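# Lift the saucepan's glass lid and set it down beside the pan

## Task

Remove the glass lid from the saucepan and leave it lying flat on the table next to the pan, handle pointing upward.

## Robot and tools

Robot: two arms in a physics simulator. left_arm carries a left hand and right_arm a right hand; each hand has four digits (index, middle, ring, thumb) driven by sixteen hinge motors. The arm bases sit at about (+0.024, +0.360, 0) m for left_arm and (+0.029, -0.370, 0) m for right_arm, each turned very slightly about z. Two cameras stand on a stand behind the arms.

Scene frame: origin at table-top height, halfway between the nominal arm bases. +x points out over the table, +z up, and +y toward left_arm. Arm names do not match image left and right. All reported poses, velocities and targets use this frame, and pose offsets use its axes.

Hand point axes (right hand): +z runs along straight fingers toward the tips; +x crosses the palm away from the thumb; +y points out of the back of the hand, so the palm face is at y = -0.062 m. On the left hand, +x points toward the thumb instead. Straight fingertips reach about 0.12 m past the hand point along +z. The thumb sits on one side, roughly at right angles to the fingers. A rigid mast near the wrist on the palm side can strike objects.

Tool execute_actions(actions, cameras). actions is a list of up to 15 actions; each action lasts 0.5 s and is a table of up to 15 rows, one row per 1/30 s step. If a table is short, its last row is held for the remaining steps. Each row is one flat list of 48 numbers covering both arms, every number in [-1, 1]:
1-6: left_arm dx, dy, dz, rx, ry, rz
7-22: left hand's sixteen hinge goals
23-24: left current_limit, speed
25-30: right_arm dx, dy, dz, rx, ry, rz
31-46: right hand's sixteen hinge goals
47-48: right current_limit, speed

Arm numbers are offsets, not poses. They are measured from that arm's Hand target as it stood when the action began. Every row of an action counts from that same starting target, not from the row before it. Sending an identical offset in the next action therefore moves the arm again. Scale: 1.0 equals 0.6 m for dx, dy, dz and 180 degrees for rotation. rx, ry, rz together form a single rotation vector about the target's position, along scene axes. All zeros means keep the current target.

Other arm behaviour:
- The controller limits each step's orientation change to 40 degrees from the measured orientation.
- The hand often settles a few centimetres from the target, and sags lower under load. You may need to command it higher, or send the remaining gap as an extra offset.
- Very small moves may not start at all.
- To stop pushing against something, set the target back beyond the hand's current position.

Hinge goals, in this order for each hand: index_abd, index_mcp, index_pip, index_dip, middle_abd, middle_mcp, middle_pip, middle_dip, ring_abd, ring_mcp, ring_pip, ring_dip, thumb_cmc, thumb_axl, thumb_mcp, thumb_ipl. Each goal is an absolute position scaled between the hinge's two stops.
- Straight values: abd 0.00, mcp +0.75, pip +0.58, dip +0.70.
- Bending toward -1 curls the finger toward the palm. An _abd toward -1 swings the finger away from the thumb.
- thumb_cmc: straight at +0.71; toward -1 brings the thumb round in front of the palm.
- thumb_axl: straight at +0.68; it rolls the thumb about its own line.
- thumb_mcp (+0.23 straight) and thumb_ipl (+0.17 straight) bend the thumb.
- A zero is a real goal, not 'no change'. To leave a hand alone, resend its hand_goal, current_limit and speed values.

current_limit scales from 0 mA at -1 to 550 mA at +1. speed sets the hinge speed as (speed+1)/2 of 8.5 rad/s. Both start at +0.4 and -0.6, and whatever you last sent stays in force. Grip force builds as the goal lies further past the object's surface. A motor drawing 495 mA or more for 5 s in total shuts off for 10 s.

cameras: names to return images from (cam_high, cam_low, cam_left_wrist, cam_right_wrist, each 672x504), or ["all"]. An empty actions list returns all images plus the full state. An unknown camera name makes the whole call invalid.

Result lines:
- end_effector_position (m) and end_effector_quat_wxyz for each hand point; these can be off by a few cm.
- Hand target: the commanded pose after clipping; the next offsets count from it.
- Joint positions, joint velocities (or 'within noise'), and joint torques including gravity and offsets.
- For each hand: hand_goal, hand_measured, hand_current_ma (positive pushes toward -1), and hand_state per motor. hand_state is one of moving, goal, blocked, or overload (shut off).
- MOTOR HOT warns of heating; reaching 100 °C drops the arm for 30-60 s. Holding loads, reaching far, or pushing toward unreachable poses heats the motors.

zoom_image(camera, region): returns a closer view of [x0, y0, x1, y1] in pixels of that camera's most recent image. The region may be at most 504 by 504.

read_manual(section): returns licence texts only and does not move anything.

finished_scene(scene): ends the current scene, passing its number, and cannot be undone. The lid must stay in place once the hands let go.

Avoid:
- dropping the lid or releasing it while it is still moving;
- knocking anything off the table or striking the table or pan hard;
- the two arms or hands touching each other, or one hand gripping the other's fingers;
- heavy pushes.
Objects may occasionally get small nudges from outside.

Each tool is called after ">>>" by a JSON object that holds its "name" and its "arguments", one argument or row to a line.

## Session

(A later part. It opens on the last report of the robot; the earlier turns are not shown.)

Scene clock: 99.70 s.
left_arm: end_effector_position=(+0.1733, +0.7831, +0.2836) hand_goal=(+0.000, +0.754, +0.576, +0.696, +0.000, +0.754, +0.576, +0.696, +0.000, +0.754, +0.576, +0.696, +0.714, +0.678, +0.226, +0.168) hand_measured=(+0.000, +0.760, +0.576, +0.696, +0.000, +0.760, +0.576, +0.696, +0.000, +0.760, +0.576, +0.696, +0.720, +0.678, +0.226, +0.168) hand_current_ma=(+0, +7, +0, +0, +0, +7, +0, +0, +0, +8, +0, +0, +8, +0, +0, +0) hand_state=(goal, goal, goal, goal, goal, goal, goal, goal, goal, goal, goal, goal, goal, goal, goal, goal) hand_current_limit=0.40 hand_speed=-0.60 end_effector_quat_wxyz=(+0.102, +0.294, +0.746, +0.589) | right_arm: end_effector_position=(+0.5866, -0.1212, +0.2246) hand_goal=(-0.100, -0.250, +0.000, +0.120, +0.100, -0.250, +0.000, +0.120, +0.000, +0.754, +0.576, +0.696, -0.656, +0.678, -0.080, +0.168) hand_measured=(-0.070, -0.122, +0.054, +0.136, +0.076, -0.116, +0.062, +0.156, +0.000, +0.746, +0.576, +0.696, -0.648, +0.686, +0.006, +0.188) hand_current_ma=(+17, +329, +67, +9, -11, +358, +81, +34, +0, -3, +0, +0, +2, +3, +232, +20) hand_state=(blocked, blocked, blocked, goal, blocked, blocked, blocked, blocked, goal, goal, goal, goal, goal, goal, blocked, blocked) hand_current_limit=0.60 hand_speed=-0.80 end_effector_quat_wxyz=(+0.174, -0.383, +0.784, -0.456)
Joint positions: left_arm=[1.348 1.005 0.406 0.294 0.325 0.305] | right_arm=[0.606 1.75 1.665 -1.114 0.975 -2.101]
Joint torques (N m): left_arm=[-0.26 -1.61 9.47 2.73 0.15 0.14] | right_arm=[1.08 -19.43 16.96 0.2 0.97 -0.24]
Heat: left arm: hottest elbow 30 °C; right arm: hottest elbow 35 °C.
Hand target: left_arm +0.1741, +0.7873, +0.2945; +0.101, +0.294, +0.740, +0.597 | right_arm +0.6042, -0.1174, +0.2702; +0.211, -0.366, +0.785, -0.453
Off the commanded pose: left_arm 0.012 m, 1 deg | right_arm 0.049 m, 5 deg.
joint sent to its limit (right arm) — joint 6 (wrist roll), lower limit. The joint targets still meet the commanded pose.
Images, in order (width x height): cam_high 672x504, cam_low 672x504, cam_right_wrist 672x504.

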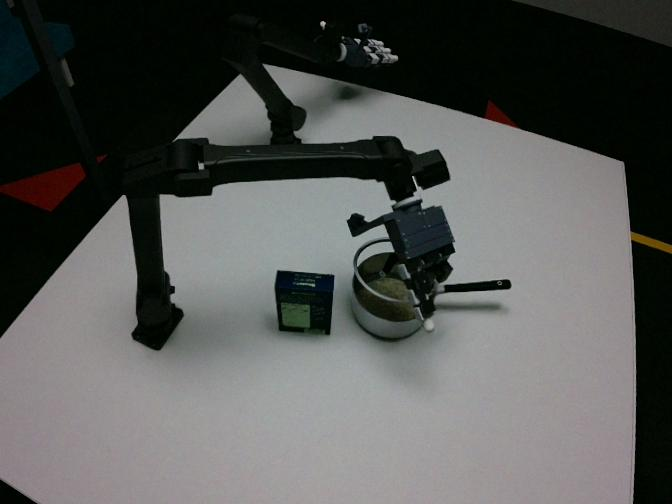

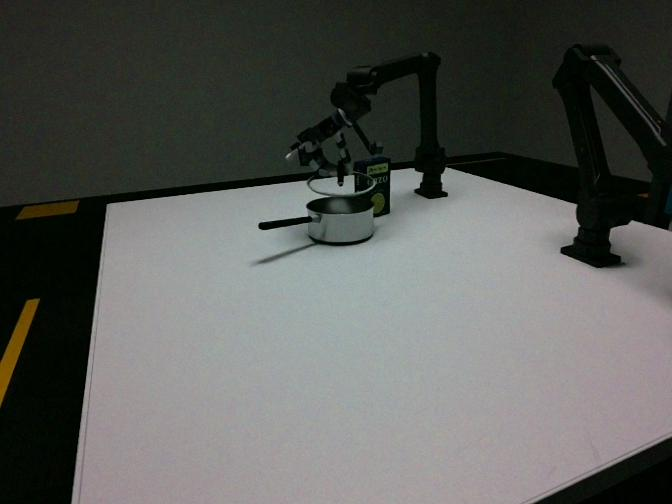

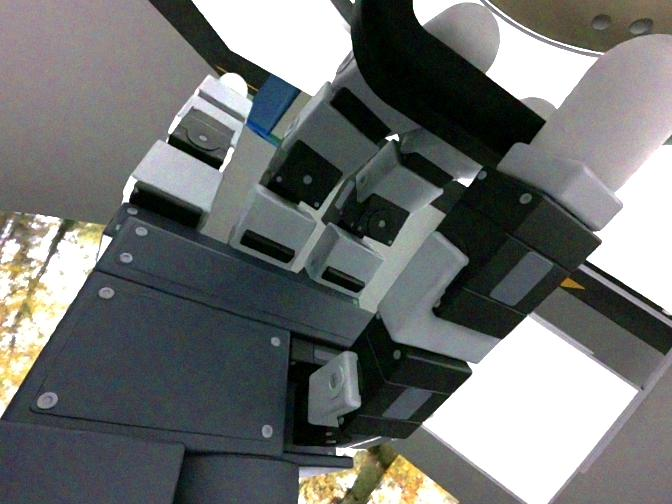

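>>> {"name": "execute_actions", "arguments": {
  "actions": [
    [[0,0,0,0,0,0,0,0.754,0.576,0.696,0,0.754,0.576,0.696,0,0.754,0.576,0.696,0.714,0.678,0.226,0.168,0.4,-0.6,-0.06,0.063,0.01,0,0,0,-0.1,-0.25,0.0,0.12,0.1,-0.25,0.0,0.12,0,0.754,0.576,0.696,-0.657,0.677,-0.08,0.168,0.6,-0.8]],
    [[0,0,0,0,0,0,0,0.754,0.576,0.696,0,0.754,0.576,0.696,0,0.754,0.576,0.696,0.714,0.678,0.226,0.168,0.4,-0.6,-0.07,0.073,0.0,0,0,0,-0.1,-0.25,0.0,0.12,0.1,-0.25,0.0,0.12,0,0.754,0.576,0.696,-0.657,0.677,-0.08,0.168,0.6,-0.8]]
  ],
  "cameras": ["cam_low","cam_right_wrist","cam_high"]
}}

>>> {"name": "zoom_image", "arguments": {
  "camera": "cam_low",
  "region": [290, 120, 430, 250]
}}

Scene clock: 103.63 s.
left_arm: end_effector_position=(+0.1733, +0.7831, +0.2836) hand_goal=(+0.000, +0.754, +0.576, +0.696, +0.000, +0.754, +0.576, +0.696, +0.000, +0.754, +0.576, +0.696, +0.714, +0.678, +0.226, +0.168) hand_measured=(+0.000, +0.760, +0.576, +0.696, +0.000, +0.760, +0.576, +0.696, +0.000, +0.760, +0.576, +0.696, +0.720, +0.678, +0.226, +0.168) hand_current_ma=(+0, +7, +0, +0, +0, +7, +0, +0, +0, +8, +0, +0, +8, +0, +0, +0) hand_state=(goal, goal, goal, goal, goal, goal, goal, goal, goal, goal, goal, goal, goal, goal, goal, goal) hand_current_limit=0.40 hand_speed=-0.60 end_effector_quat_wxyz=(+0.102, +0.294, +0.746, +0.589) | right_arm: end_effector_position=(+0.5104, -0.0465, +0.2460) hand_goal=(-0.100, -0.250, +0.000, +0.120, +0.100, -0.250, +0.000, +0.120, +0.000, +0.754, +0.576, +0.696, -0.656, +0.678, -0.080, +0.168) hand_measured=(-0.070, -0.122, +0.054, +0.138, +0.076, -0.116, +0.062, +0.158, +0.000, +0.746, +0.576, +0.696, -0.648, +0.686, +0.006, +0.188) hand_current_ma=(+17, +329, +67, +9, -11, +357, +81, +34, +0, -3, +0, +0, +2, +3, +232, +20) hand_state=(blocked, blocked, blocked, goal, blocked, blocked, blocked, blocked, goal, goal, goal, goal, goal, goal, blocked, blocked) hand_current_limit=0.60 hand_speed=-0.80 end_effector_quat_wxyz=(+0.184, -0.389, +0.777, -0.460)
Joint positions: left_arm=[1.348 1.005 0.406 0.294 0.325 0.305] | right_arm=[0.8 1.751 1.728 -1.427 1.032 -1.796]
Joint torques (N m): left_arm=[-0.15 -1.73 9.47 2.67 0.15 0.13] | right_arm=[1.08 -17.2 16.23 -0.2 1.1 -0.09]
Heat: left arm: hottest elbow 30 °C; right arm: hottest elbow 35 °C.
Hand target: left_arm +0.1741, +0.7873, +0.2945; +0.101, +0.294, +0.740, +0.597 | right_arm +0.5262, -0.0358, +0.2762; +0.211, -0.366, +0.785, -0.453
Off the commanded pose: left_arm 0.012 m, 1 deg | right_arm 0.036 m, 4 deg.
Images, in order (width x height): cam_high 672x504, cam_low 672x504, cam_right_wrist 672x504.

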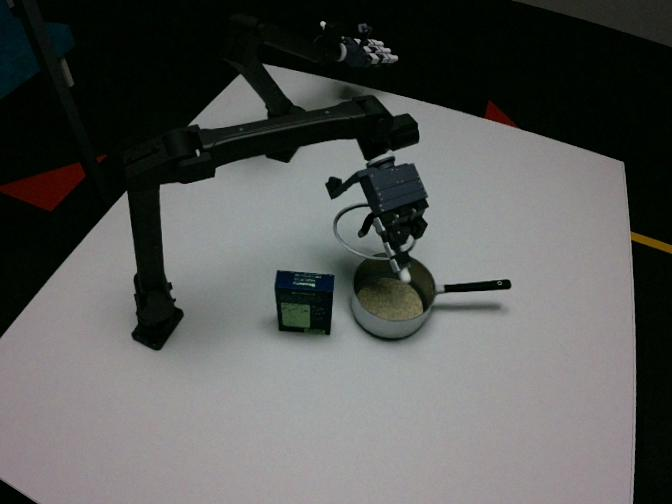

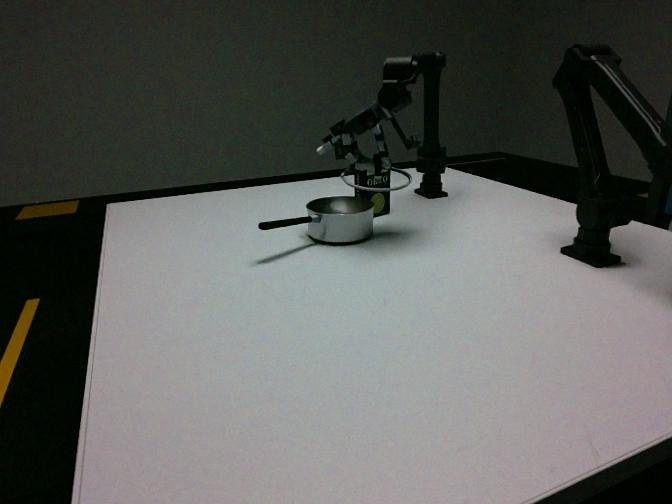

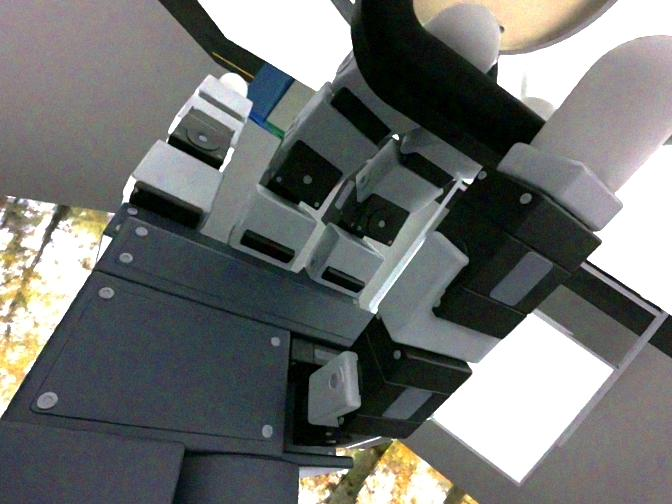

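Scaled by 3.600 from the camera's 672x504 image, which has a finer 960x720 frame.

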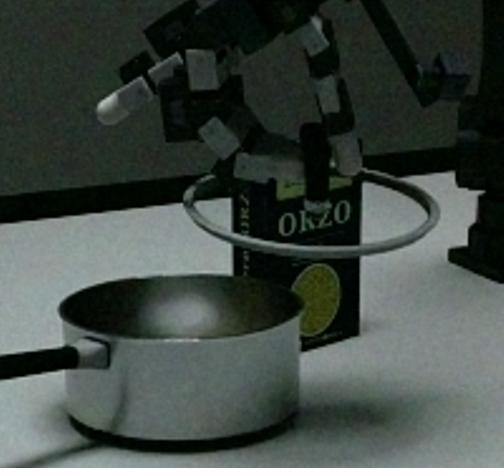

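>>> {"name": "execute_actions", "arguments": {
  "actions": [
    [[0,0,0,0,0,0,0,0.754,0.576,0.696,0,0.754,0.576,0.696,0,0.754,0.576,0.696,0.714,0.678,0.226,0.168,0.4,-0.6,-0.075,0.063,0.0,0.0118,-0.0117,0,-0.1,-0.25,0.0,0.12,0.1,-0.25,0.0,0.12,0,0.754,0.576,0.696,-0.657,0.677,-0.08,0.168,0.6,-0.8]],
    [[0,0,0,0,0,0,0,0.754,0.576,0.696,0,0.754,0.576,0.696,0,0.754,0.576,0.696,0.714,0.678,0.226,0.168,0.4,-0.6,-0.075,0.063,0.0,0.0118,-0.0117,0,-0.1,-0.25,0.0,0.12,0.1,-0.25,0.0,0.12,0,0.754,0.576,0.696,-0.657,0.677,-0.08,0.168,0.6,-0.8]]
  ],
  "cameras": ["cam_low","cam_high"]
}}

>>> {"name": "zoom_image", "arguments": {
  "camera": "cam_low",
  "region": [320, 120, 460, 250]
}}

Scene clock: 106.57 s.
left_arm: end_effector_position=(+0.1733, +0.7831, +0.2836) hand_goal=(+0.000, +0.754, +0.576, +0.696, +0.000, +0.754, +0.576, +0.696, +0.000, +0.754, +0.576, +0.696, +0.714, +0.678, +0.226, +0.168) hand_measured=(+0.000, +0.760, +0.576, +0.696, +0.000, +0.760, +0.576, +0.696, +0.000, +0.760, +0.576, +0.696, +0.720, +0.678, +0.226, +0.168) hand_current_ma=(+0, +7, +0, +0, +0, +7, +0, +0, +0, +8, +0, +0, +8, +0, +0, +0) hand_state=(goal, goal, goal, goal, goal, goal, goal, goal, goal, goal, goal, goal, goal, goal, goal, goal) hand_current_limit=0.40 hand_speed=-0.60 end_effector_quat_wxyz=(+0.102, +0.294, +0.746, +0.589) | right_arm: end_effector_position=(+0.4228, +0.0264, +0.2457) hand_goal=(-0.100, -0.250, +0.000, +0.120, +0.100, -0.250, +0.000, +0.120, +0.000, +0.754, +0.576, +0.696, -0.656, +0.678, -0.080, +0.168) hand_measured=(-0.070, -0.122, +0.054, +0.138, +0.076, -0.118, +0.062, +0.158, +0.000, +0.746, +0.576, +0.696, -0.648, +0.686, +0.006, +0.188) hand_current_ma=(+17, +329, +67, +10, -12, +353, +81, +34, +0, -3, +0, +0, +2, +3, +232, +20) hand_state=(blocked, blocked, blocked, goal, blocked, blocked, blocked, blocked, goal, goal, goal, goal, goal, goal, blocked, blocked) hand_current_limit=0.60 hand_speed=-0.80 end_effector_quat_wxyz=(+0.227, -0.368, +0.782, -0.449)
Joint positions: left_arm=[1.348 1.005 0.406 0.294 0.325 0.305] | right_arm=[1.017 1.76 1.729 -1.682 1.048 -1.379]
Joint torques (N m): left_arm=[-0.38 -1.49 9.44 2.71 0.16 0.13] | right_arm=[1.32 -16.79 15.94 -0.55 1.17 0.01]
Heat: left arm: hottest elbow 30 °C; right arm: hottest elbow 36 °C.
Hand target: left_arm +0.1741, +0.7873, +0.2945; +0.101, +0.294, +0.740, +0.597 | right_arm +0.4362, +0.0399, +0.2763; +0.253, -0.341, +0.793, -0.437
Off the commanded pose: left_arm 0.012 m, 1 deg | right_arm 0.036 m, 5 deg.
joint sent to its limit (right arm) — joint 4 (wrist pitch), lower limit. The joint targets still meet the commanded pose.
Images, in order (width x height): cam_high 672x504, cam_low 672x504.

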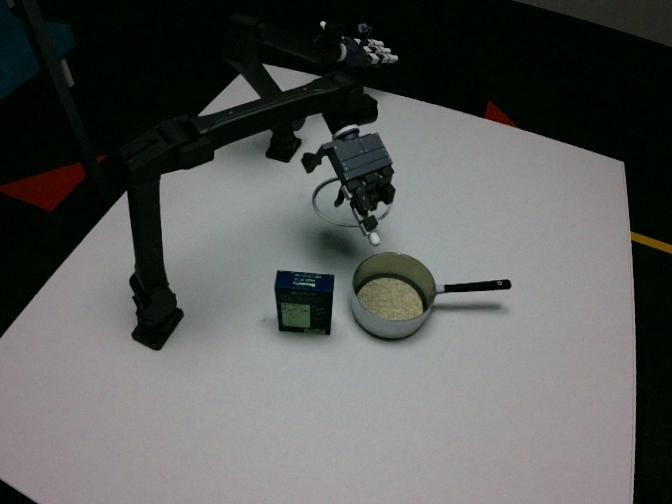

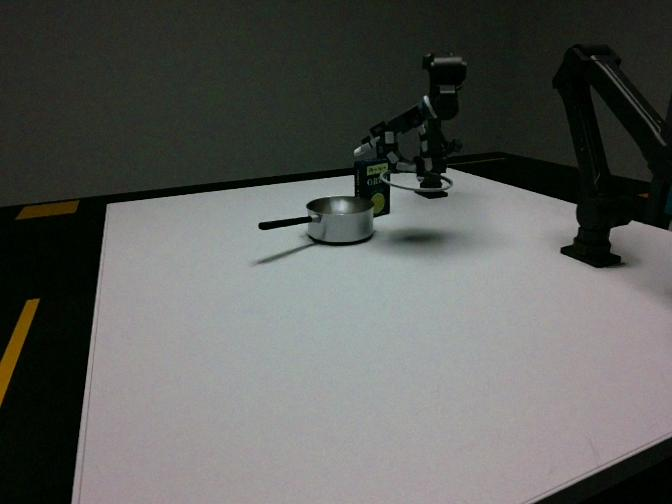

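Scaled by 3.600 from the camera's 672x504 image, which has a finer 960x720 frame.

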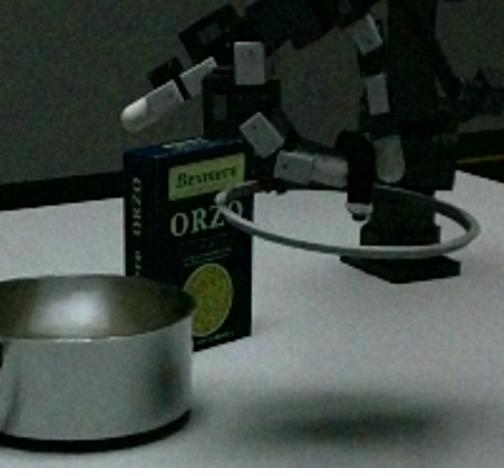

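>>> {"name": "execute_actions", "arguments": {
  "actions": [
    [[0,0,0,0,0,0,0,0.754,0.576,0.696,0,0.754,0.576,0.696,0,0.754,0.576,0.696,0.714,0.678,0.226,0.168,0.4,-0.6,-0.05,0.05,-0.05,0,0,0.05,-0.1,-0.25,0.0,0.12,0.1,-0.25,0.0,0.12,0,0.754,0.576,0.696,-0.657,0.677,-0.08,0.168,0.6,-0.8]],
    [[0,0,0,0,0,0,0,0.754,0.576,0.696,0,0.754,0.576,0.696,0,0.754,0.576,0.696,0.714,0.678,0.226,0.168,0.4,-0.6,0,0.0,-0.08,0,0,0.03,-0.1,-0.25,0.0,0.12,0.1,-0.25,0.0,0.12,0,0.754,0.576,0.696,-0.657,0.677,-0.08,0.168,0.6,-0.8]]
  ],
  "cameras": ["cam_low","cam_high","cam_right_wrist"]
}}

>>> {"name": "zoom_image", "arguments": {
  "camera": "cam_low",
  "region": [340, 120, 480, 250]
}}

>>> {"name": "zoom_image", "arguments": {
  "camera": "cam_high",
  "region": [260, 100, 420, 260]
}}

Scene clock: 110.53 s.
left_arm: end_effector_position=(+0.1733, +0.7831, +0.2836) hand_goal=(+0.000, +0.754, +0.576, +0.696, +0.000, +0.754, +0.576, +0.696, +0.000, +0.754, +0.576, +0.696, +0.714, +0.678, +0.226, +0.168) hand_measured=(+0.000, +0.760, +0.576, +0.696, +0.000, +0.760, +0.576, +0.696, +0.000, +0.760, +0.576, +0.696, +0.720, +0.678, +0.226, +0.168) hand_current_ma=(+0, +7, +0, +0, +0, +7, +0, +0, +0, +8, +0, +0, +8, +0, +0, +0) hand_state=(goal, goal, goal, goal, goal, goal, goal, goal, goal, goal, goal, goal, goal, goal, goal, goal) hand_current_limit=0.40 hand_speed=-0.60 end_effector_quat_wxyz=(+0.102, +0.294, +0.746, +0.589) | right_arm: end_effector_position=(+0.4015, +0.0672, +0.1737) hand_goal=(-0.100, -0.250, +0.000, +0.120, +0.100, -0.250, +0.000, +0.120, +0.000, +0.754, +0.576, +0.696, -0.656, +0.678, -0.080, +0.168) hand_measured=(-0.072, -0.122, +0.058, +0.142, +0.072, -0.122, +0.062, +0.158, +0.000, +0.746, +0.576, +0.696, -0.646, +0.686, +0.006, +0.188) hand_current_ma=(+16, +329, +72, +13, -15, +331, +81, +34, +0, -3, +0, +0, +4, +3, +232, +20) hand_state=(blocked, blocked, blocked, blocked, blocked, blocked, blocked, blocked, goal, goal, goal, goal, goal, goal, blocked, blocked) hand_current_limit=0.60 hand_speed=-0.80 end_effector_quat_wxyz=(+0.283, -0.451, +0.738, -0.413)
Joint positions: left_arm=[1.348 1.005 0.406 0.294 0.325 0.305] | right_arm=[1.079 1.714 1.476 -1.165 1.042 -1.713]
Joint torques (N m): left_arm=[-0.44 -1.61 9.46 2.69 0.16 0.13] | right_arm=[1.32 -19.37 10.56 0.8 1.05 -0.19]
Heat: left arm: hottest elbow 30 °C; right arm: hottest elbow 36 °C.
Hand target: left_arm +0.1741, +0.7873, +0.2945; +0.101, +0.294, +0.740, +0.597 | right_arm +0.4063, +0.0698, +0.1982; +0.306, -0.438, +0.744, -0.402
Off the commanded pose: left_arm 0.012 m, 1 deg | right_arm 0.025 m, 3 deg.
Images, in order (width x height): cam_high 672x504, cam_low 672x504, cam_right_wrist 672x504.

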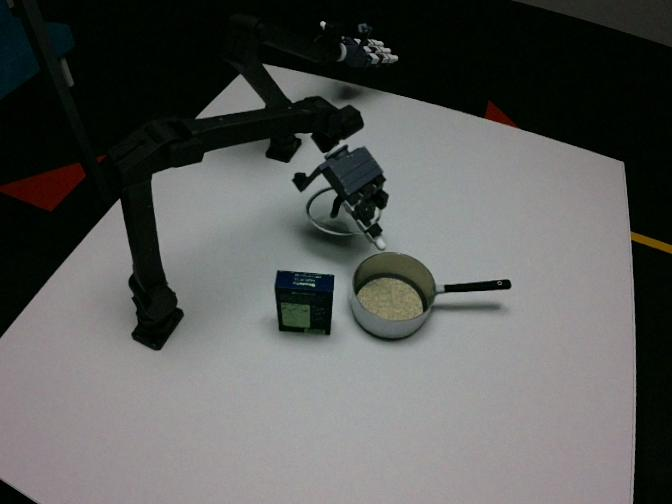

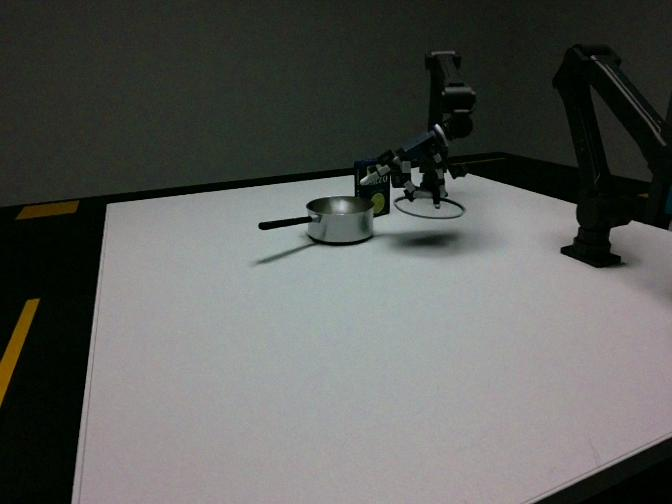

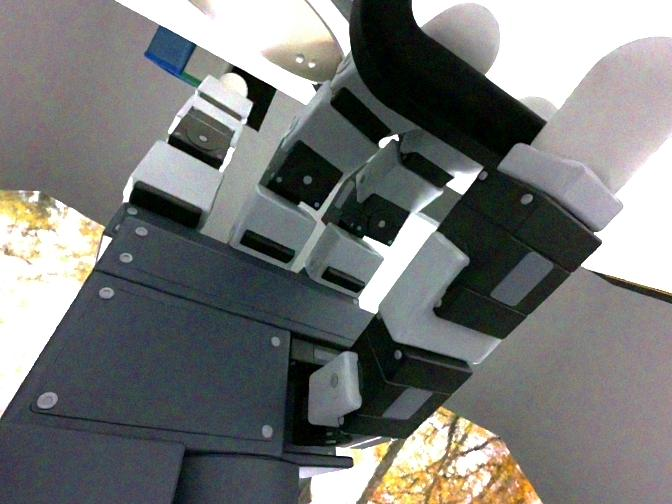

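Scaled by 3.600 from the camera's 672x504 image, which has a finer 960x720 frame.

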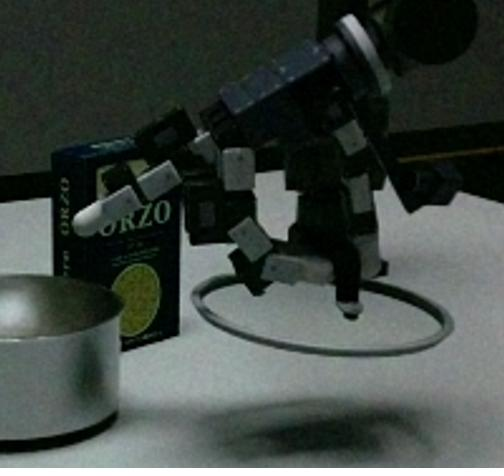

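Scaled by 3.150 from the camera's 672x504 image, which has a finer 960x720 frame.

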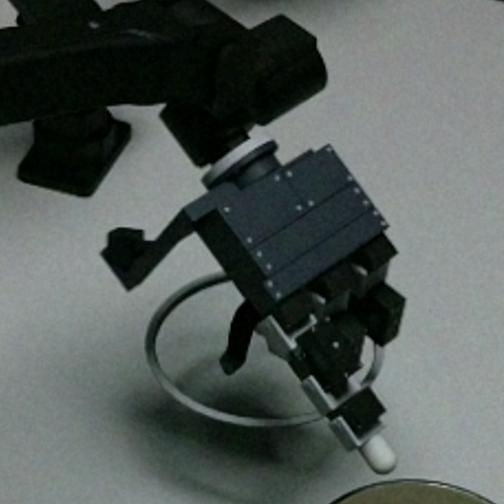

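>>> {"name": "execute_actions", "arguments": {
  "actions": [
    [[0,0,0,0,0,0,0,0.754,0.576,0.696,0,0.754,0.576,0.696,0,0.754,0.576,0.696,0.714,0.678,0.226,0.168,0.4,-0.6,0,0,-0.05,0.012,0.037,0,-0.1,-0.25,0.0,0.12,0.1,-0.25,0.0,0.12,0,0.754,0.576,0.696,-0.657,0.677,-0.08,0.168,0.6,-0.8]],
    [[0,0,0,0,0,0,0,0.754,0.576,0.696,0,0.754,0.576,0.696,0,0.754,0.576,0.696,0.714,0.678,0.226,0.168,0.4,-0.6,0,0.0,-0.05,0,0,0,-0.1,-0.25,0.0,0.12,0.1,-0.25,0.0,0.12,0,0.754,0.576,0.696,-0.657,0.677,-0.08,0.168,0.6,-0.8]]
  ],
  "cameras": ["cam_low","cam_high"]
}}

>>> {"name": "zoom_image", "arguments": {
  "camera": "cam_low",
  "region": [360, 130, 480, 250]
}}

>>> {"name": "zoom_image", "arguments": {
  "camera": "cam_high",
  "region": [260, 120, 400, 260]
}}

Scene clock: 113.97 s.
left_arm: end_effector_position=(+0.1733, +0.7831, +0.2836) hand_goal=(+0.000, +0.754, +0.576, +0.696, +0.000, +0.754, +0.576, +0.696, +0.000, +0.754, +0.576, +0.696, +0.714, +0.678, +0.226, +0.168) hand_measured=(+0.000, +0.760, +0.576, +0.696, +0.000, +0.760, +0.576, +0.696, +0.000, +0.760, +0.576, +0.696, +0.720, +0.678, +0.226, +0.168) hand_current_ma=(+0, +7, +0, +0, +0, +7, +0, +0, +0, +8, +0, +0, +8, +0, +0, +0) hand_state=(goal, goal, goal, goal, goal, goal, goal, goal, goal, goal, goal, goal, goal, goal, goal, goal) hand_current_limit=0.40 hand_speed=-0.60 end_effector_quat_wxyz=(+0.102, +0.294, +0.746, +0.589) | right_arm: end_effector_position=(+0.3956, +0.0677, +0.1285) hand_goal=(-0.100, -0.250, +0.000, +0.120, +0.100, -0.250, +0.000, +0.120, +0.000, +0.754, +0.576, +0.696, -0.656, +0.678, -0.080, +0.168) hand_measured=(-0.072, -0.122, +0.058, +0.142, +0.072, -0.122, +0.062, +0.158, +0.000, +0.746, +0.576, +0.696, -0.646, +0.686, +0.006, +0.188) hand_current_ma=(+16, +329, +72, +13, -15, +331, +81, +34, +0, -3, +0, +0, +4, +3, +230, +20) hand_state=(blocked, blocked, blocked, blocked, blocked, blocked, blocked, blocked, goal, goal, goal, goal, goal, goal, blocked, blocked) hand_current_limit=0.60 hand_speed=-0.80 end_effector_quat_wxyz=(+0.259, -0.466, +0.763, -0.366)
Joint positions: left_arm=[1.348 1.005 0.406 0.294 0.325 0.305] | right_arm=[1.051 1.728 1.402 -1.059 0.917 -1.737]
Joint torques (N m): left_arm=[-0.15 -1.49 9.46 2.73 0.15 0.14] | right_arm=[0.32 -17.44 10.69 0.87 0.84 -0.14]
Heat: left arm: hottest elbow 30 °C; right arm: hottest elbow 36 °C.
Hand target: left_arm +0.1741, +0.7873, +0.2945; +0.101, +0.294, +0.740, +0.597 | right_arm +0.4064, +0.0698, +0.1383; +0.270, -0.454, +0.768, -0.361
Off the commanded pose: left_arm 0.012 m, 1 deg | right_arm 0.015 m, 2 deg.
Images, in order (width x height): cam_high 672x504, cam_low 672x504.

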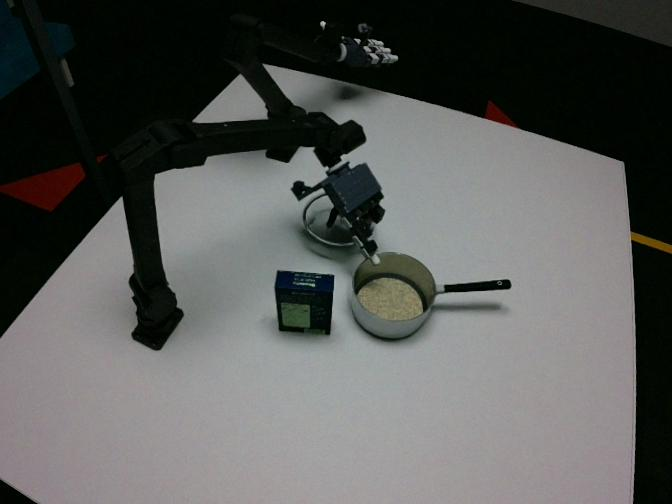

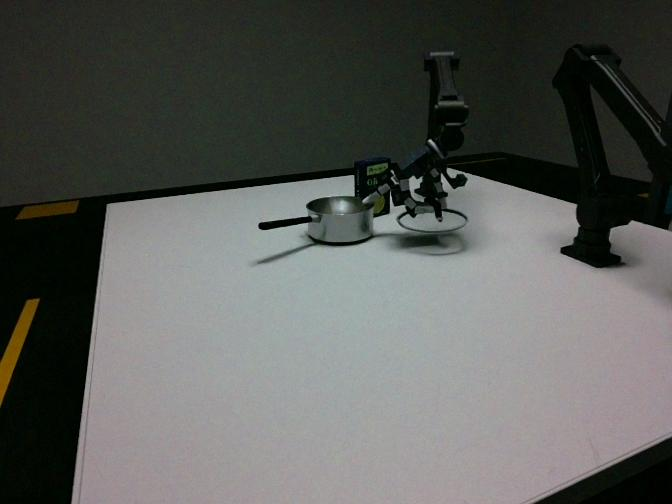

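Scaled by 4.200 from the camera's 672x504 image, which has a finer 960x720 frame.

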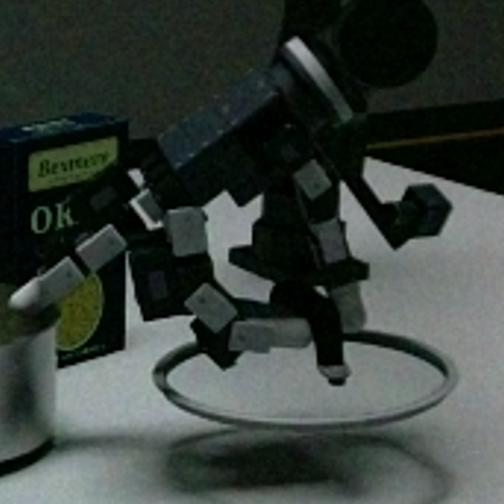

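Scaled by 3.600 from the camera's 672x504 image, which has a finer 960x720 frame.

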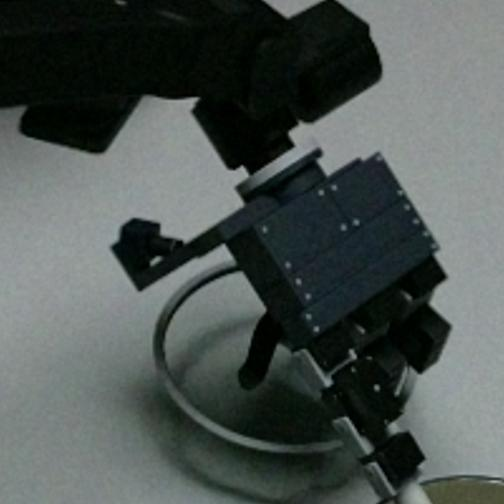

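>>> {"name": "execute_actions", "arguments": {
  "actions": [
    [[0,0,0,0,0,0,0,0.754,0.576,0.696,0,0.754,0.576,0.696,0,0.754,0.576,0.696,0.714,0.678,0.226,0.168,0.4,-0.6,-0.04,0.035,0.015,0,0,0,-0.1,-0.25,0.0,0.12,0.1,-0.25,0.0,0.12,0,0.95,0.75,0.8,-0.657,0.677,-0.08,0.168,0.6,-0.8]],
    [[0,0,0,0,0,0,0,0.754,0.576,0.696,0,0.754,0.576,0.696,0,0.754,0.576,0.696,0.714,0.678,0.226,0.168,0.4,-0.6,-0.055,0.04,-0.02,0,0,0,-0.1,-0.25,0.0,0.12,0.1,-0.25,0.0,0.12,0,0.95,0.75,0.8,-0.657,0.677,-0.08,0.168,0.6,-0.8]]
  ],
  "cameras": ["cam_low","cam_high"]
}}

>>> {"name": "zoom_image", "arguments": {
  "camera": "cam_low",
  "region": [360, 130, 500, 270]
}}

>>> {"name": "zoom_image", "arguments": {
  "camera": "cam_high",
  "region": [250, 120, 400, 270]
}}

Scene clock: 118.53 s.
left_arm: end_effector_position=(+0.1733, +0.7831, +0.2836) hand_goal=(+0.000, +0.754, +0.576, +0.696, +0.000, +0.754, +0.576, +0.696, +0.000, +0.754, +0.576, +0.696, +0.714, +0.678, +0.226, +0.168) hand_measured=(+0.000, +0.760, +0.576, +0.696, +0.000, +0.760, +0.576, +0.696, +0.000, +0.760, +0.576, +0.696, +0.720, +0.678, +0.226, +0.168) hand_current_ma=(+0, +7, +0, +0, +0, +7, +0, +0, +0, +8, +0, +0, +8, +0, +0, +0) hand_state=(goal, goal, goal, goal, goal, goal, goal, goal, goal, goal, goal, goal, goal, goal, goal, goal) hand_current_limit=0.40 hand_speed=-0.60 end_effector_quat_wxyz=(+0.102, +0.294, +0.746, +0.589) | right_arm: end_effector_position=(+0.3373, +0.0907, +0.1068) hand_goal=(-0.100, -0.250, +0.000, +0.120, +0.100, -0.250, +0.000, +0.120, +0.000, +0.950, +0.750, +0.800, -0.656, +0.678, -0.080, +0.168) hand_measured=(-0.072, -0.122, +0.058, +0.142, +0.072, -0.122, +0.062, +0.158, +0.000, +0.930, +0.742, +0.796, -0.646, +0.686, +0.006, +0.188) hand_current_ma=(+16, +329, +72, +13, -15, +331, +81, +34, +0, -13, -2, -1, +4, +3, +230, +20) hand_state=(blocked, blocked, blocked, blocked, blocked, blocked, blocked, blocked, goal, goal, goal, goal, goal, goal, blocked, blocked) hand_current_limit=0.60 hand_speed=-0.80 end_effector_quat_wxyz=(+0.243, -0.474, +0.757, -0.377)
Joint positions: left_arm=[1.348 1.005 0.406 0.294 0.325 0.305] | right_arm=[1.171 1.782 1.423 -1.227 0.931 -1.538]
Joint torques (N m): left_arm=[-0.15 -1.49 9.52 2.71 0.16 0.15] | right_arm=[1.67 -17.08 14.91 -0.42 1 -0.04]
Heat: left arm: hottest elbow 30 °C; right arm: hottest elbow 36 °C.
Hand target: left_arm +0.1741, +0.7873, +0.2945; +0.101, +0.294, +0.740, +0.597 | right_arm +0.3492, +0.1149, +0.1352; +0.270, -0.454, +0.768, -0.361
Off the commanded pose: left_arm 0.012 m, 1 deg | right_arm 0.039 m, 4 deg.
Images, in order (width x height): cam_high 672x504, cam_low 672x504.

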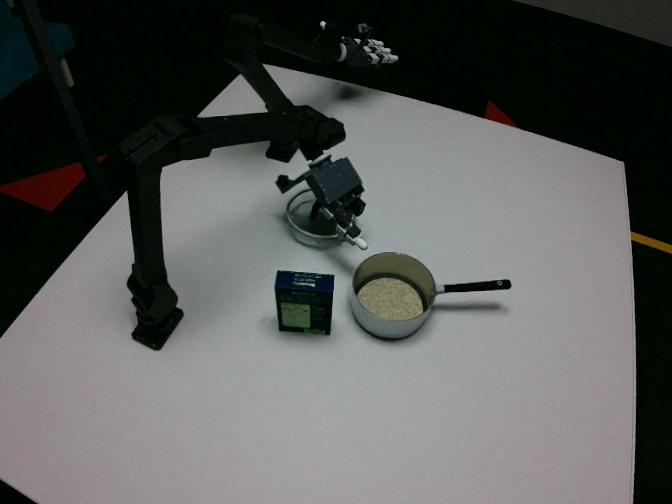

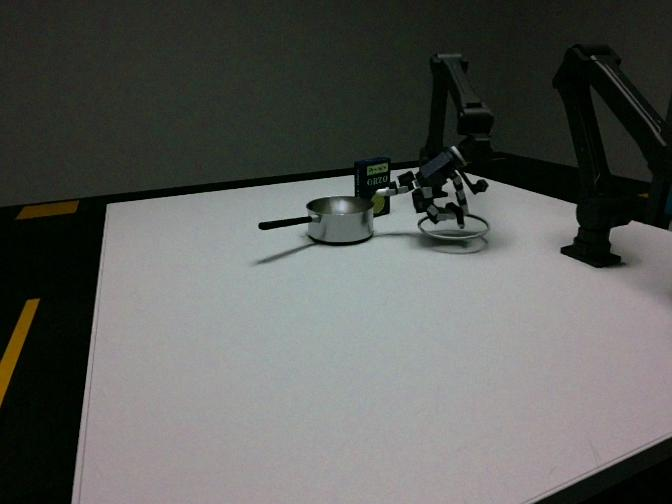

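Scaled by 3.600 from the camera's 672x504 image, which has a finer 960x720 frame.

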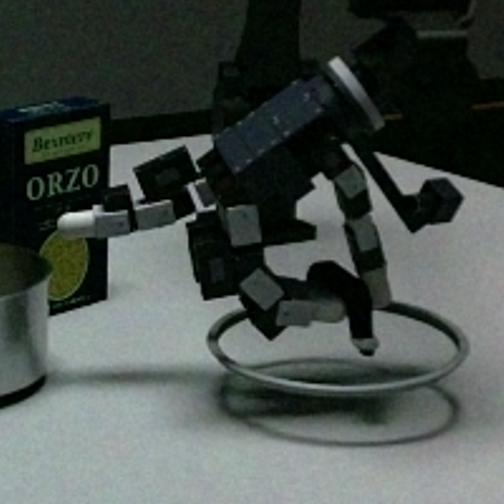

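Scaled by 3.360 from the camera's 672x504 image, which has a finer 960x720 frame.

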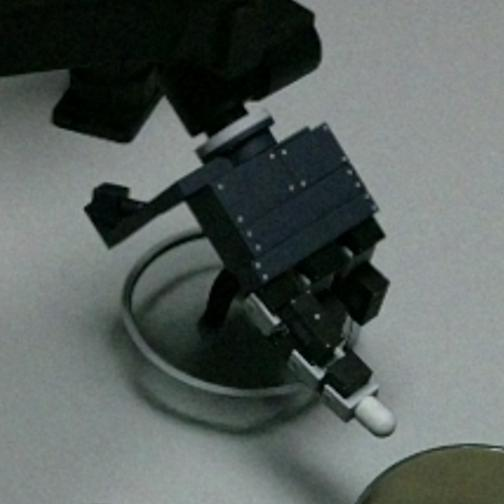

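>>> {"name": "execute_actions", "arguments": {
  "actions": [
    [[0,0,0,0,0,0,0,0.754,0.576,0.696,0,0.754,0.576,0.696,0,0.754,0.576,0.696,0.714,0.678,0.226,0.168,0.4,-0.6,0,-0.01,-0.04,0,0,0,-0.1,-0.25,0.0,0.12,0.1,-0.25,0.0,0.12,0,0.95,0.75,0.8,-0.657,0.677,-0.08,0.168,0.6,-0.8]],
    [[0,0,0,0,0,0,0,0.754,0.576,0.696,0,0.754,0.576,0.696,0,0.754,0.576,0.696,0.714,0.678,0.226,0.168,0.4,-0.6,0,-0.01,-0.025,0,0,0,-0.1,-0.25,0.0,0.12,0.1,-0.25,0.0,0.12,0,0.95,0.75,0.8,-0.657,0.677,-0.08,0.168,0.6,-0.8]]
  ],
  "cameras": ["cam_low","cam_high"]
}}

>>> {"name": "zoom_image", "arguments": {
  "camera": "cam_low",
  "region": [380, 150, 500, 270]
}}

>>> {"name": "zoom_image", "arguments": {
  "camera": "cam_high",
  "region": [250, 120, 400, 270]
}}

Scene clock: 120.97 s.
left_arm: end_effector_position=(+0.1733, +0.7831, +0.2836) hand_goal=(+0.000, +0.754, +0.576, +0.696, +0.000, +0.754, +0.576, +0.696, +0.000, +0.754, +0.576, +0.696, +0.714, +0.678, +0.226, +0.168) hand_measured=(+0.000, +0.760, +0.576, +0.696, +0.000, +0.760, +0.576, +0.696, +0.000, +0.760, +0.576, +0.696, +0.720, +0.678, +0.226, +0.168) hand_current_ma=(+0, +7, +0, +0, +0, +7, +0, +0, +0, +8, +0, +0, +8, +0, +0, +0) hand_state=(goal, goal, goal, goal, goal, goal, goal, goal, goal, goal, goal, goal, goal, goal, goal, goal) hand_current_limit=0.40 hand_speed=-0.60 end_effector_quat_wxyz=(+0.102, +0.294, +0.746, +0.589) | right_arm: end_effector_position=(+0.3412, +0.0988, +0.0907) hand_goal=(-0.100, -0.250, +0.000, +0.120, +0.100, -0.250, +0.000, +0.120, +0.000, +0.950, +0.750, +0.800, -0.656, +0.678, -0.080, +0.168) hand_measured=(-0.072, -0.122, +0.058, +0.142, +0.072, -0.122, +0.062, +0.158, +0.000, +0.930, +0.742, +0.796, -0.646, +0.686, +0.006, +0.188) hand_current_ma=(+16, +329, +72, +13, -15, +331, +81, +34, +0, -13, -2, -1, +4, +3, +230, +20) hand_state=(blocked, blocked, blocked, blocked, blocked, blocked, blocked, blocked, goal, goal, goal, goal, goal, goal, blocked, blocked) hand_current_limit=0.60 hand_speed=-0.80 end_effector_quat_wxyz=(+0.261, -0.465, +0.763, -0.366)
Joint positions: left_arm=[1.348 1.005 0.406 0.294 0.325 0.305] | right_arm=[1.171 1.793 1.389 -1.136 0.932 -1.538]
Joint torques (N m): left_arm=[-0.15 -1.96 9.46 2.7 0.14 0.13] | right_arm=[1.03 -16.97 9.94 0.49 1 -0.1]
Heat: left arm: hottest elbow 30 °C; right arm: hottest elbow 36 °C.
Hand target: left_arm +0.1741, +0.7873, +0.2945; +0.101, +0.294, +0.740, +0.597 | right_arm +0.3492, +0.1030, +0.0965; +0.270, -0.454, +0.768, -0.361
Off the commanded pose: left_arm 0.012 m, 1 deg | right_arm 0.011 m, 2 deg.
Images, in order (width x height): cam_high 672x504, cam_low 672x504.

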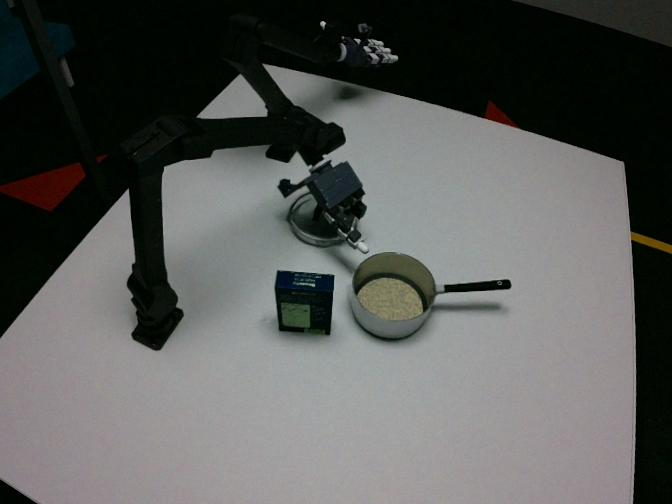

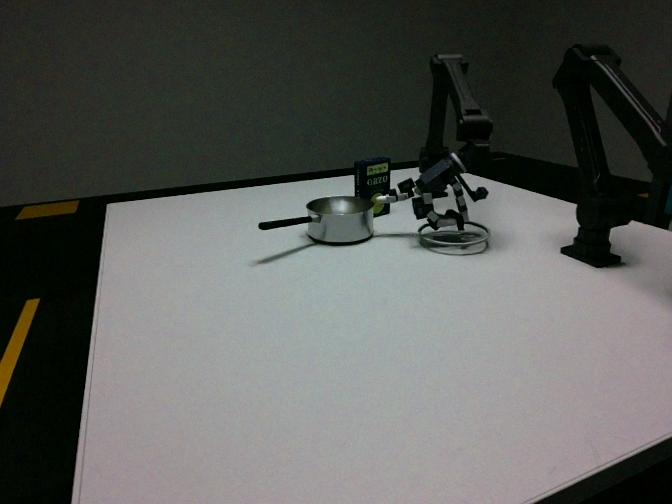

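Scaled by 4.200 from the camera's 672x504 image, which has a finer 960x720 frame.

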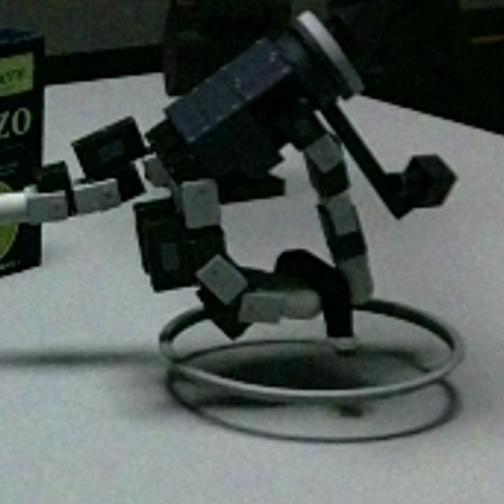

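Scaled by 3.360 from the camera's 672x504 image, which has a finer 960x720 frame.

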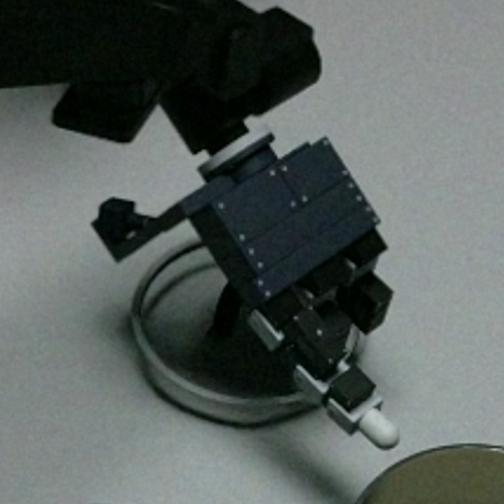

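>>> {"name": "execute_actions", "arguments": {
  "actions": [
    [[0,0,0,0,0,0,0,0.754,0.576,0.696,0,0.754,0.576,0.696,0,0.754,0.576,0.696,0.714,0.678,0.226,0.168,0.4,-0.6,0,0,-0.022,0,0,0,-0.1,-0.25,0.0,0.12,0.1,-0.25,0.0,0.12,0,0.754,0.576,0.696,-0.657,0.677,-0.08,0.168,0.6,-0.8]]
  ],
  "cameras": ["cam_low","cam_high"]
}}

>>> {"name": "zoom_image", "arguments": {
  "camera": "cam_low",
  "region": [380, 150, 500, 270]
}}

Scene clock: 122.83 s.
left_arm: end_effector_position=(+0.1733, +0.7831, +0.2836) hand_goal=(+0.000, +0.754, +0.576, +0.696, +0.000, +0.754, +0.576, +0.696, +0.000, +0.754, +0.576, +0.696, +0.714, +0.678, +0.226, +0.168) hand_measured=(+0.000, +0.760, +0.576, +0.696, +0.000, +0.760, +0.576, +0.696, +0.000, +0.760, +0.576, +0.696, +0.720, +0.678, +0.226, +0.168) hand_current_ma=(+0, +7, +0, +0, +0, +7, +0, +0, +0, +8, +0, +0, +8, +0, +0, +0) hand_state=(goal, goal, goal, goal, goal, goal, goal, goal, goal, goal, goal, goal, goal, goal, goal, goal) hand_current_limit=0.40 hand_speed=-0.60 end_effector_quat_wxyz=(+0.102, +0.294, +0.746, +0.589) | right_arm: end_effector_position=(+0.3411, +0.0986, +0.0770) hand_goal=(-0.100, -0.250, +0.000, +0.120, +0.100, -0.250, +0.000, +0.120, +0.000, +0.754, +0.576, +0.696, -0.656, +0.678, -0.080, +0.168) hand_measured=(-0.072, -0.122, +0.058, +0.142, +0.072, -0.122, +0.062, +0.158, +0.000, +0.748, +0.576, +0.698, -0.646, +0.686, +0.006, +0.188) hand_current_ma=(+16, +329, +72, +13, -15, +331, +81, +34, +0, -2, +0, +0, +4, +3, +230, +20) hand_state=(blocked, blocked, blocked, blocked, blocked, blocked, blocked, blocked, goal, goal, goal, goal, goal, goal, blocked, blocked) hand_current_limit=0.60 hand_speed=-0.80 end_effector_quat_wxyz=(+0.260, -0.465, +0.763, -0.366)
Joint positions: left_arm=[1.348 1.005 0.406 0.294 0.325 0.305] | right_arm=[1.171 1.807 1.371 -1.104 0.932 -1.538]
Joint torques (N m): left_arm=[-0.21 -1.67 9.48 2.69 0.14 0.13] | right_arm=[0.79 -16.79 9.78 0.61 0.97 -0.09]
Heat: left arm: hottest elbow 30 °C; right arm: hottest elbow 36 °C.
Hand target: left_arm +0.1741, +0.7873, +0.2945; +0.101, +0.294, +0.740, +0.597 | right_arm +0.3492, +0.1030, +0.0831; +0.270, -0.454, +0.768, -0.361
Off the commanded pose: left_arm 0.012 m, 1 deg | right_arm 0.011 m, 2 deg.
Images, in order (width x height): cam_high 672x504, cam_low 672x504.

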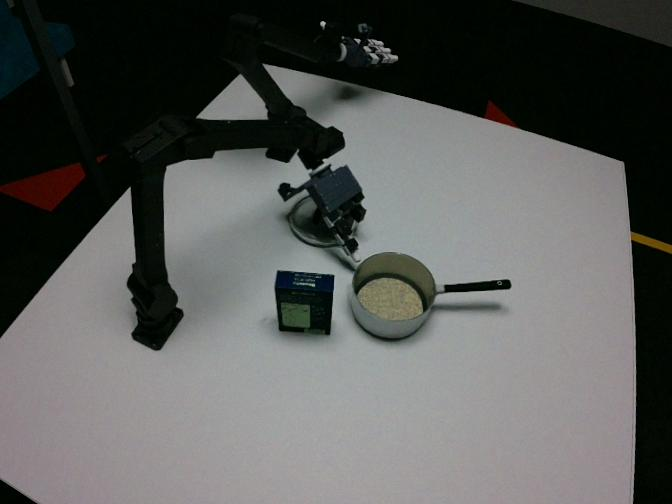

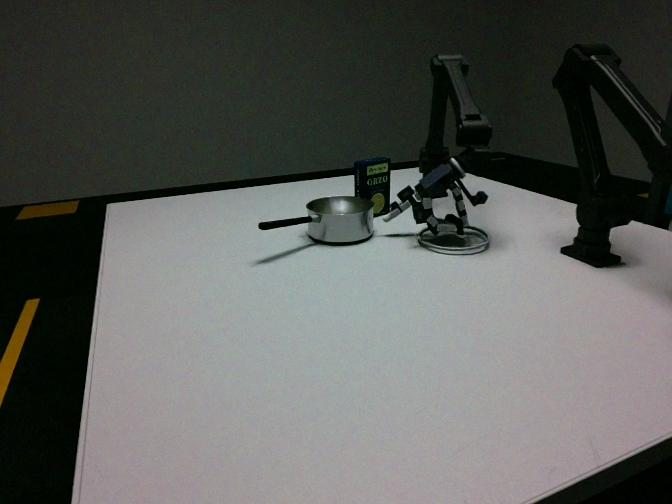

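Scaled by 4.200 from the camera's 672x504 image, which has a finer 960x720 frame.

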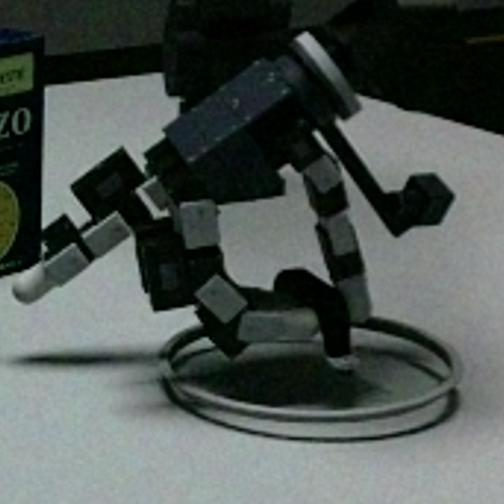

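>>> {"name": "execute_actions", "arguments": {
  "actions": [
    [[0,0,0,0,0,0,0,0.754,0.576,0.696,0,0.754,0.576,0.696,0,0.754,0.576,0.696,0.714,0.678,0.226,0.168,0.4,-0.6,0,0,-0.012,0,0,0,-0.1,-0.25,0.0,0.12,0.1,-0.25,0.0,0.12,0,0.95,0.75,0.8,-0.657,0.677,-0.08,0.168,0.6,-0.8]]
  ],
  "cameras": ["cam_low","cam_high"]
}}

>>> {"name": "zoom_image", "arguments": {
  "camera": "cam_low",
  "region": [380, 150, 500, 270]
}}

Scene clock: 124.43 s.
left_arm: end_effector_position=(+0.1733, +0.7831, +0.2836) hand_goal=(+0.000, +0.754, +0.576, +0.696, +0.000, +0.754, +0.576, +0.696, +0.000, +0.754, +0.576, +0.696, +0.714, +0.678, +0.226, +0.168) hand_measured=(+0.000, +0.760, +0.576, +0.696, +0.000, +0.760, +0.576, +0.696, +0.000, +0.760, +0.576, +0.696, +0.720, +0.678, +0.226, +0.168) hand_current_ma=(+0, +7, +0, +0, +0, +7, +0, +0, +0, +8, +0, +0, +8, +0, +0, +0) hand_state=(goal, goal, goal, goal, goal, goal, goal, goal, goal, goal, goal, goal, goal, goal, goal, goal) hand_current_limit=0.40 hand_speed=-0.60 end_effector_quat_wxyz=(+0.102, +0.294, +0.746, +0.589) | right_arm: end_effector_position=(+0.3414, +0.0993, +0.0722) hand_goal=(-0.100, -0.250, +0.000, +0.120, +0.100, -0.250, +0.000, +0.120, +0.000, +0.950, +0.750, +0.800, -0.656, +0.678, -0.080, +0.168) hand_measured=(-0.072, -0.122, +0.058, +0.142, +0.072, -0.122, +0.062, +0.158, +0.000, +0.928, +0.742, +0.796, -0.646, +0.686, +0.006, +0.188) hand_current_ma=(+16, +329, +72, +13, -15, +331, +81, +34, +0, -14, -3, -1, +4, +3, +230, +20) hand_state=(blocked, blocked, blocked, blocked, blocked, blocked, blocked, blocked, goal, blocked, goal, goal, goal, goal, blocked, blocked) hand_current_limit=0.60 hand_speed=-0.80 end_effector_quat_wxyz=(+0.262, -0.464, +0.763, -0.365)
Joint positions: left_arm=[1.348 1.005 0.406 0.294 0.325 0.305] | right_arm=[1.171 1.812 1.363 -1.087 0.932 -1.538]
Joint torques (N m): left_arm=[-0.21 -1.61 9.51 2.74 0.13 0.12] | right_arm=[0.85 -16.79 9.58 0.47 0.96 -0.1]
Heat: left arm: hottest elbow 30 °C; right arm: hottest elbow 36 °C.
Hand target: left_arm +0.1741, +0.7873, +0.2945; +0.101, +0.294, +0.740, +0.597 | right_arm +0.3492, +0.1030, +0.0760; +0.270, -0.454, +0.768, -0.361
Off the commanded pose: left_arm 0.012 m, 1 deg | right_arm 0.009 m, 2 deg.
Images, in order (width x height): cam_high 672x504, cam_low 672x504.

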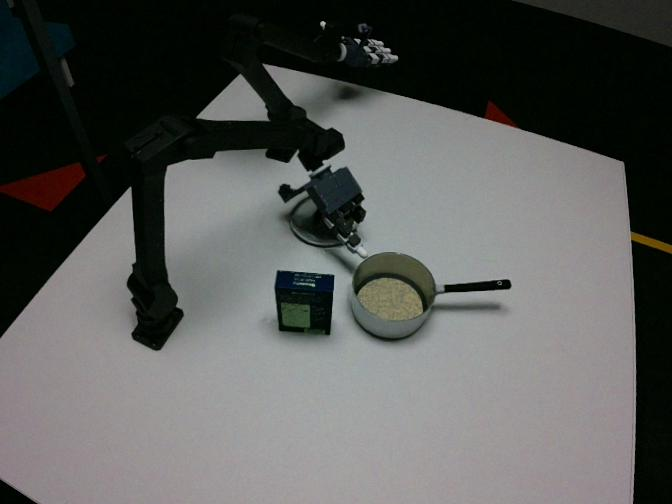

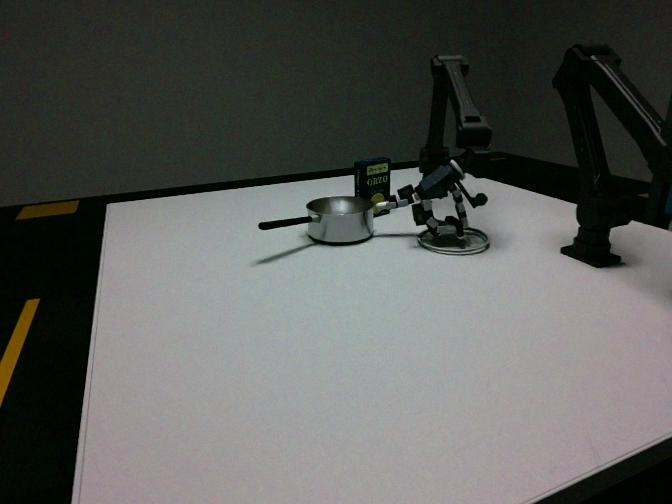

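Scaled by 4.200 from the camera's 672x504 image, which has a finer 960x720 frame.

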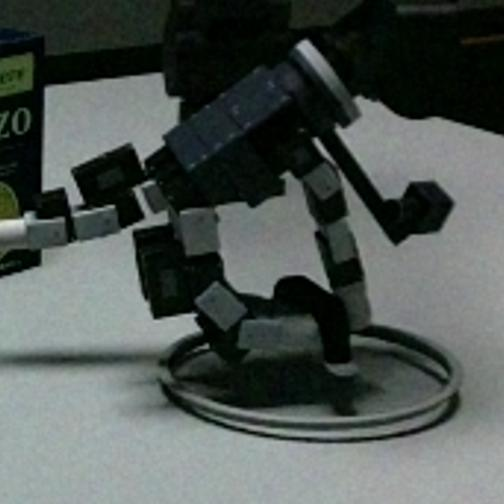

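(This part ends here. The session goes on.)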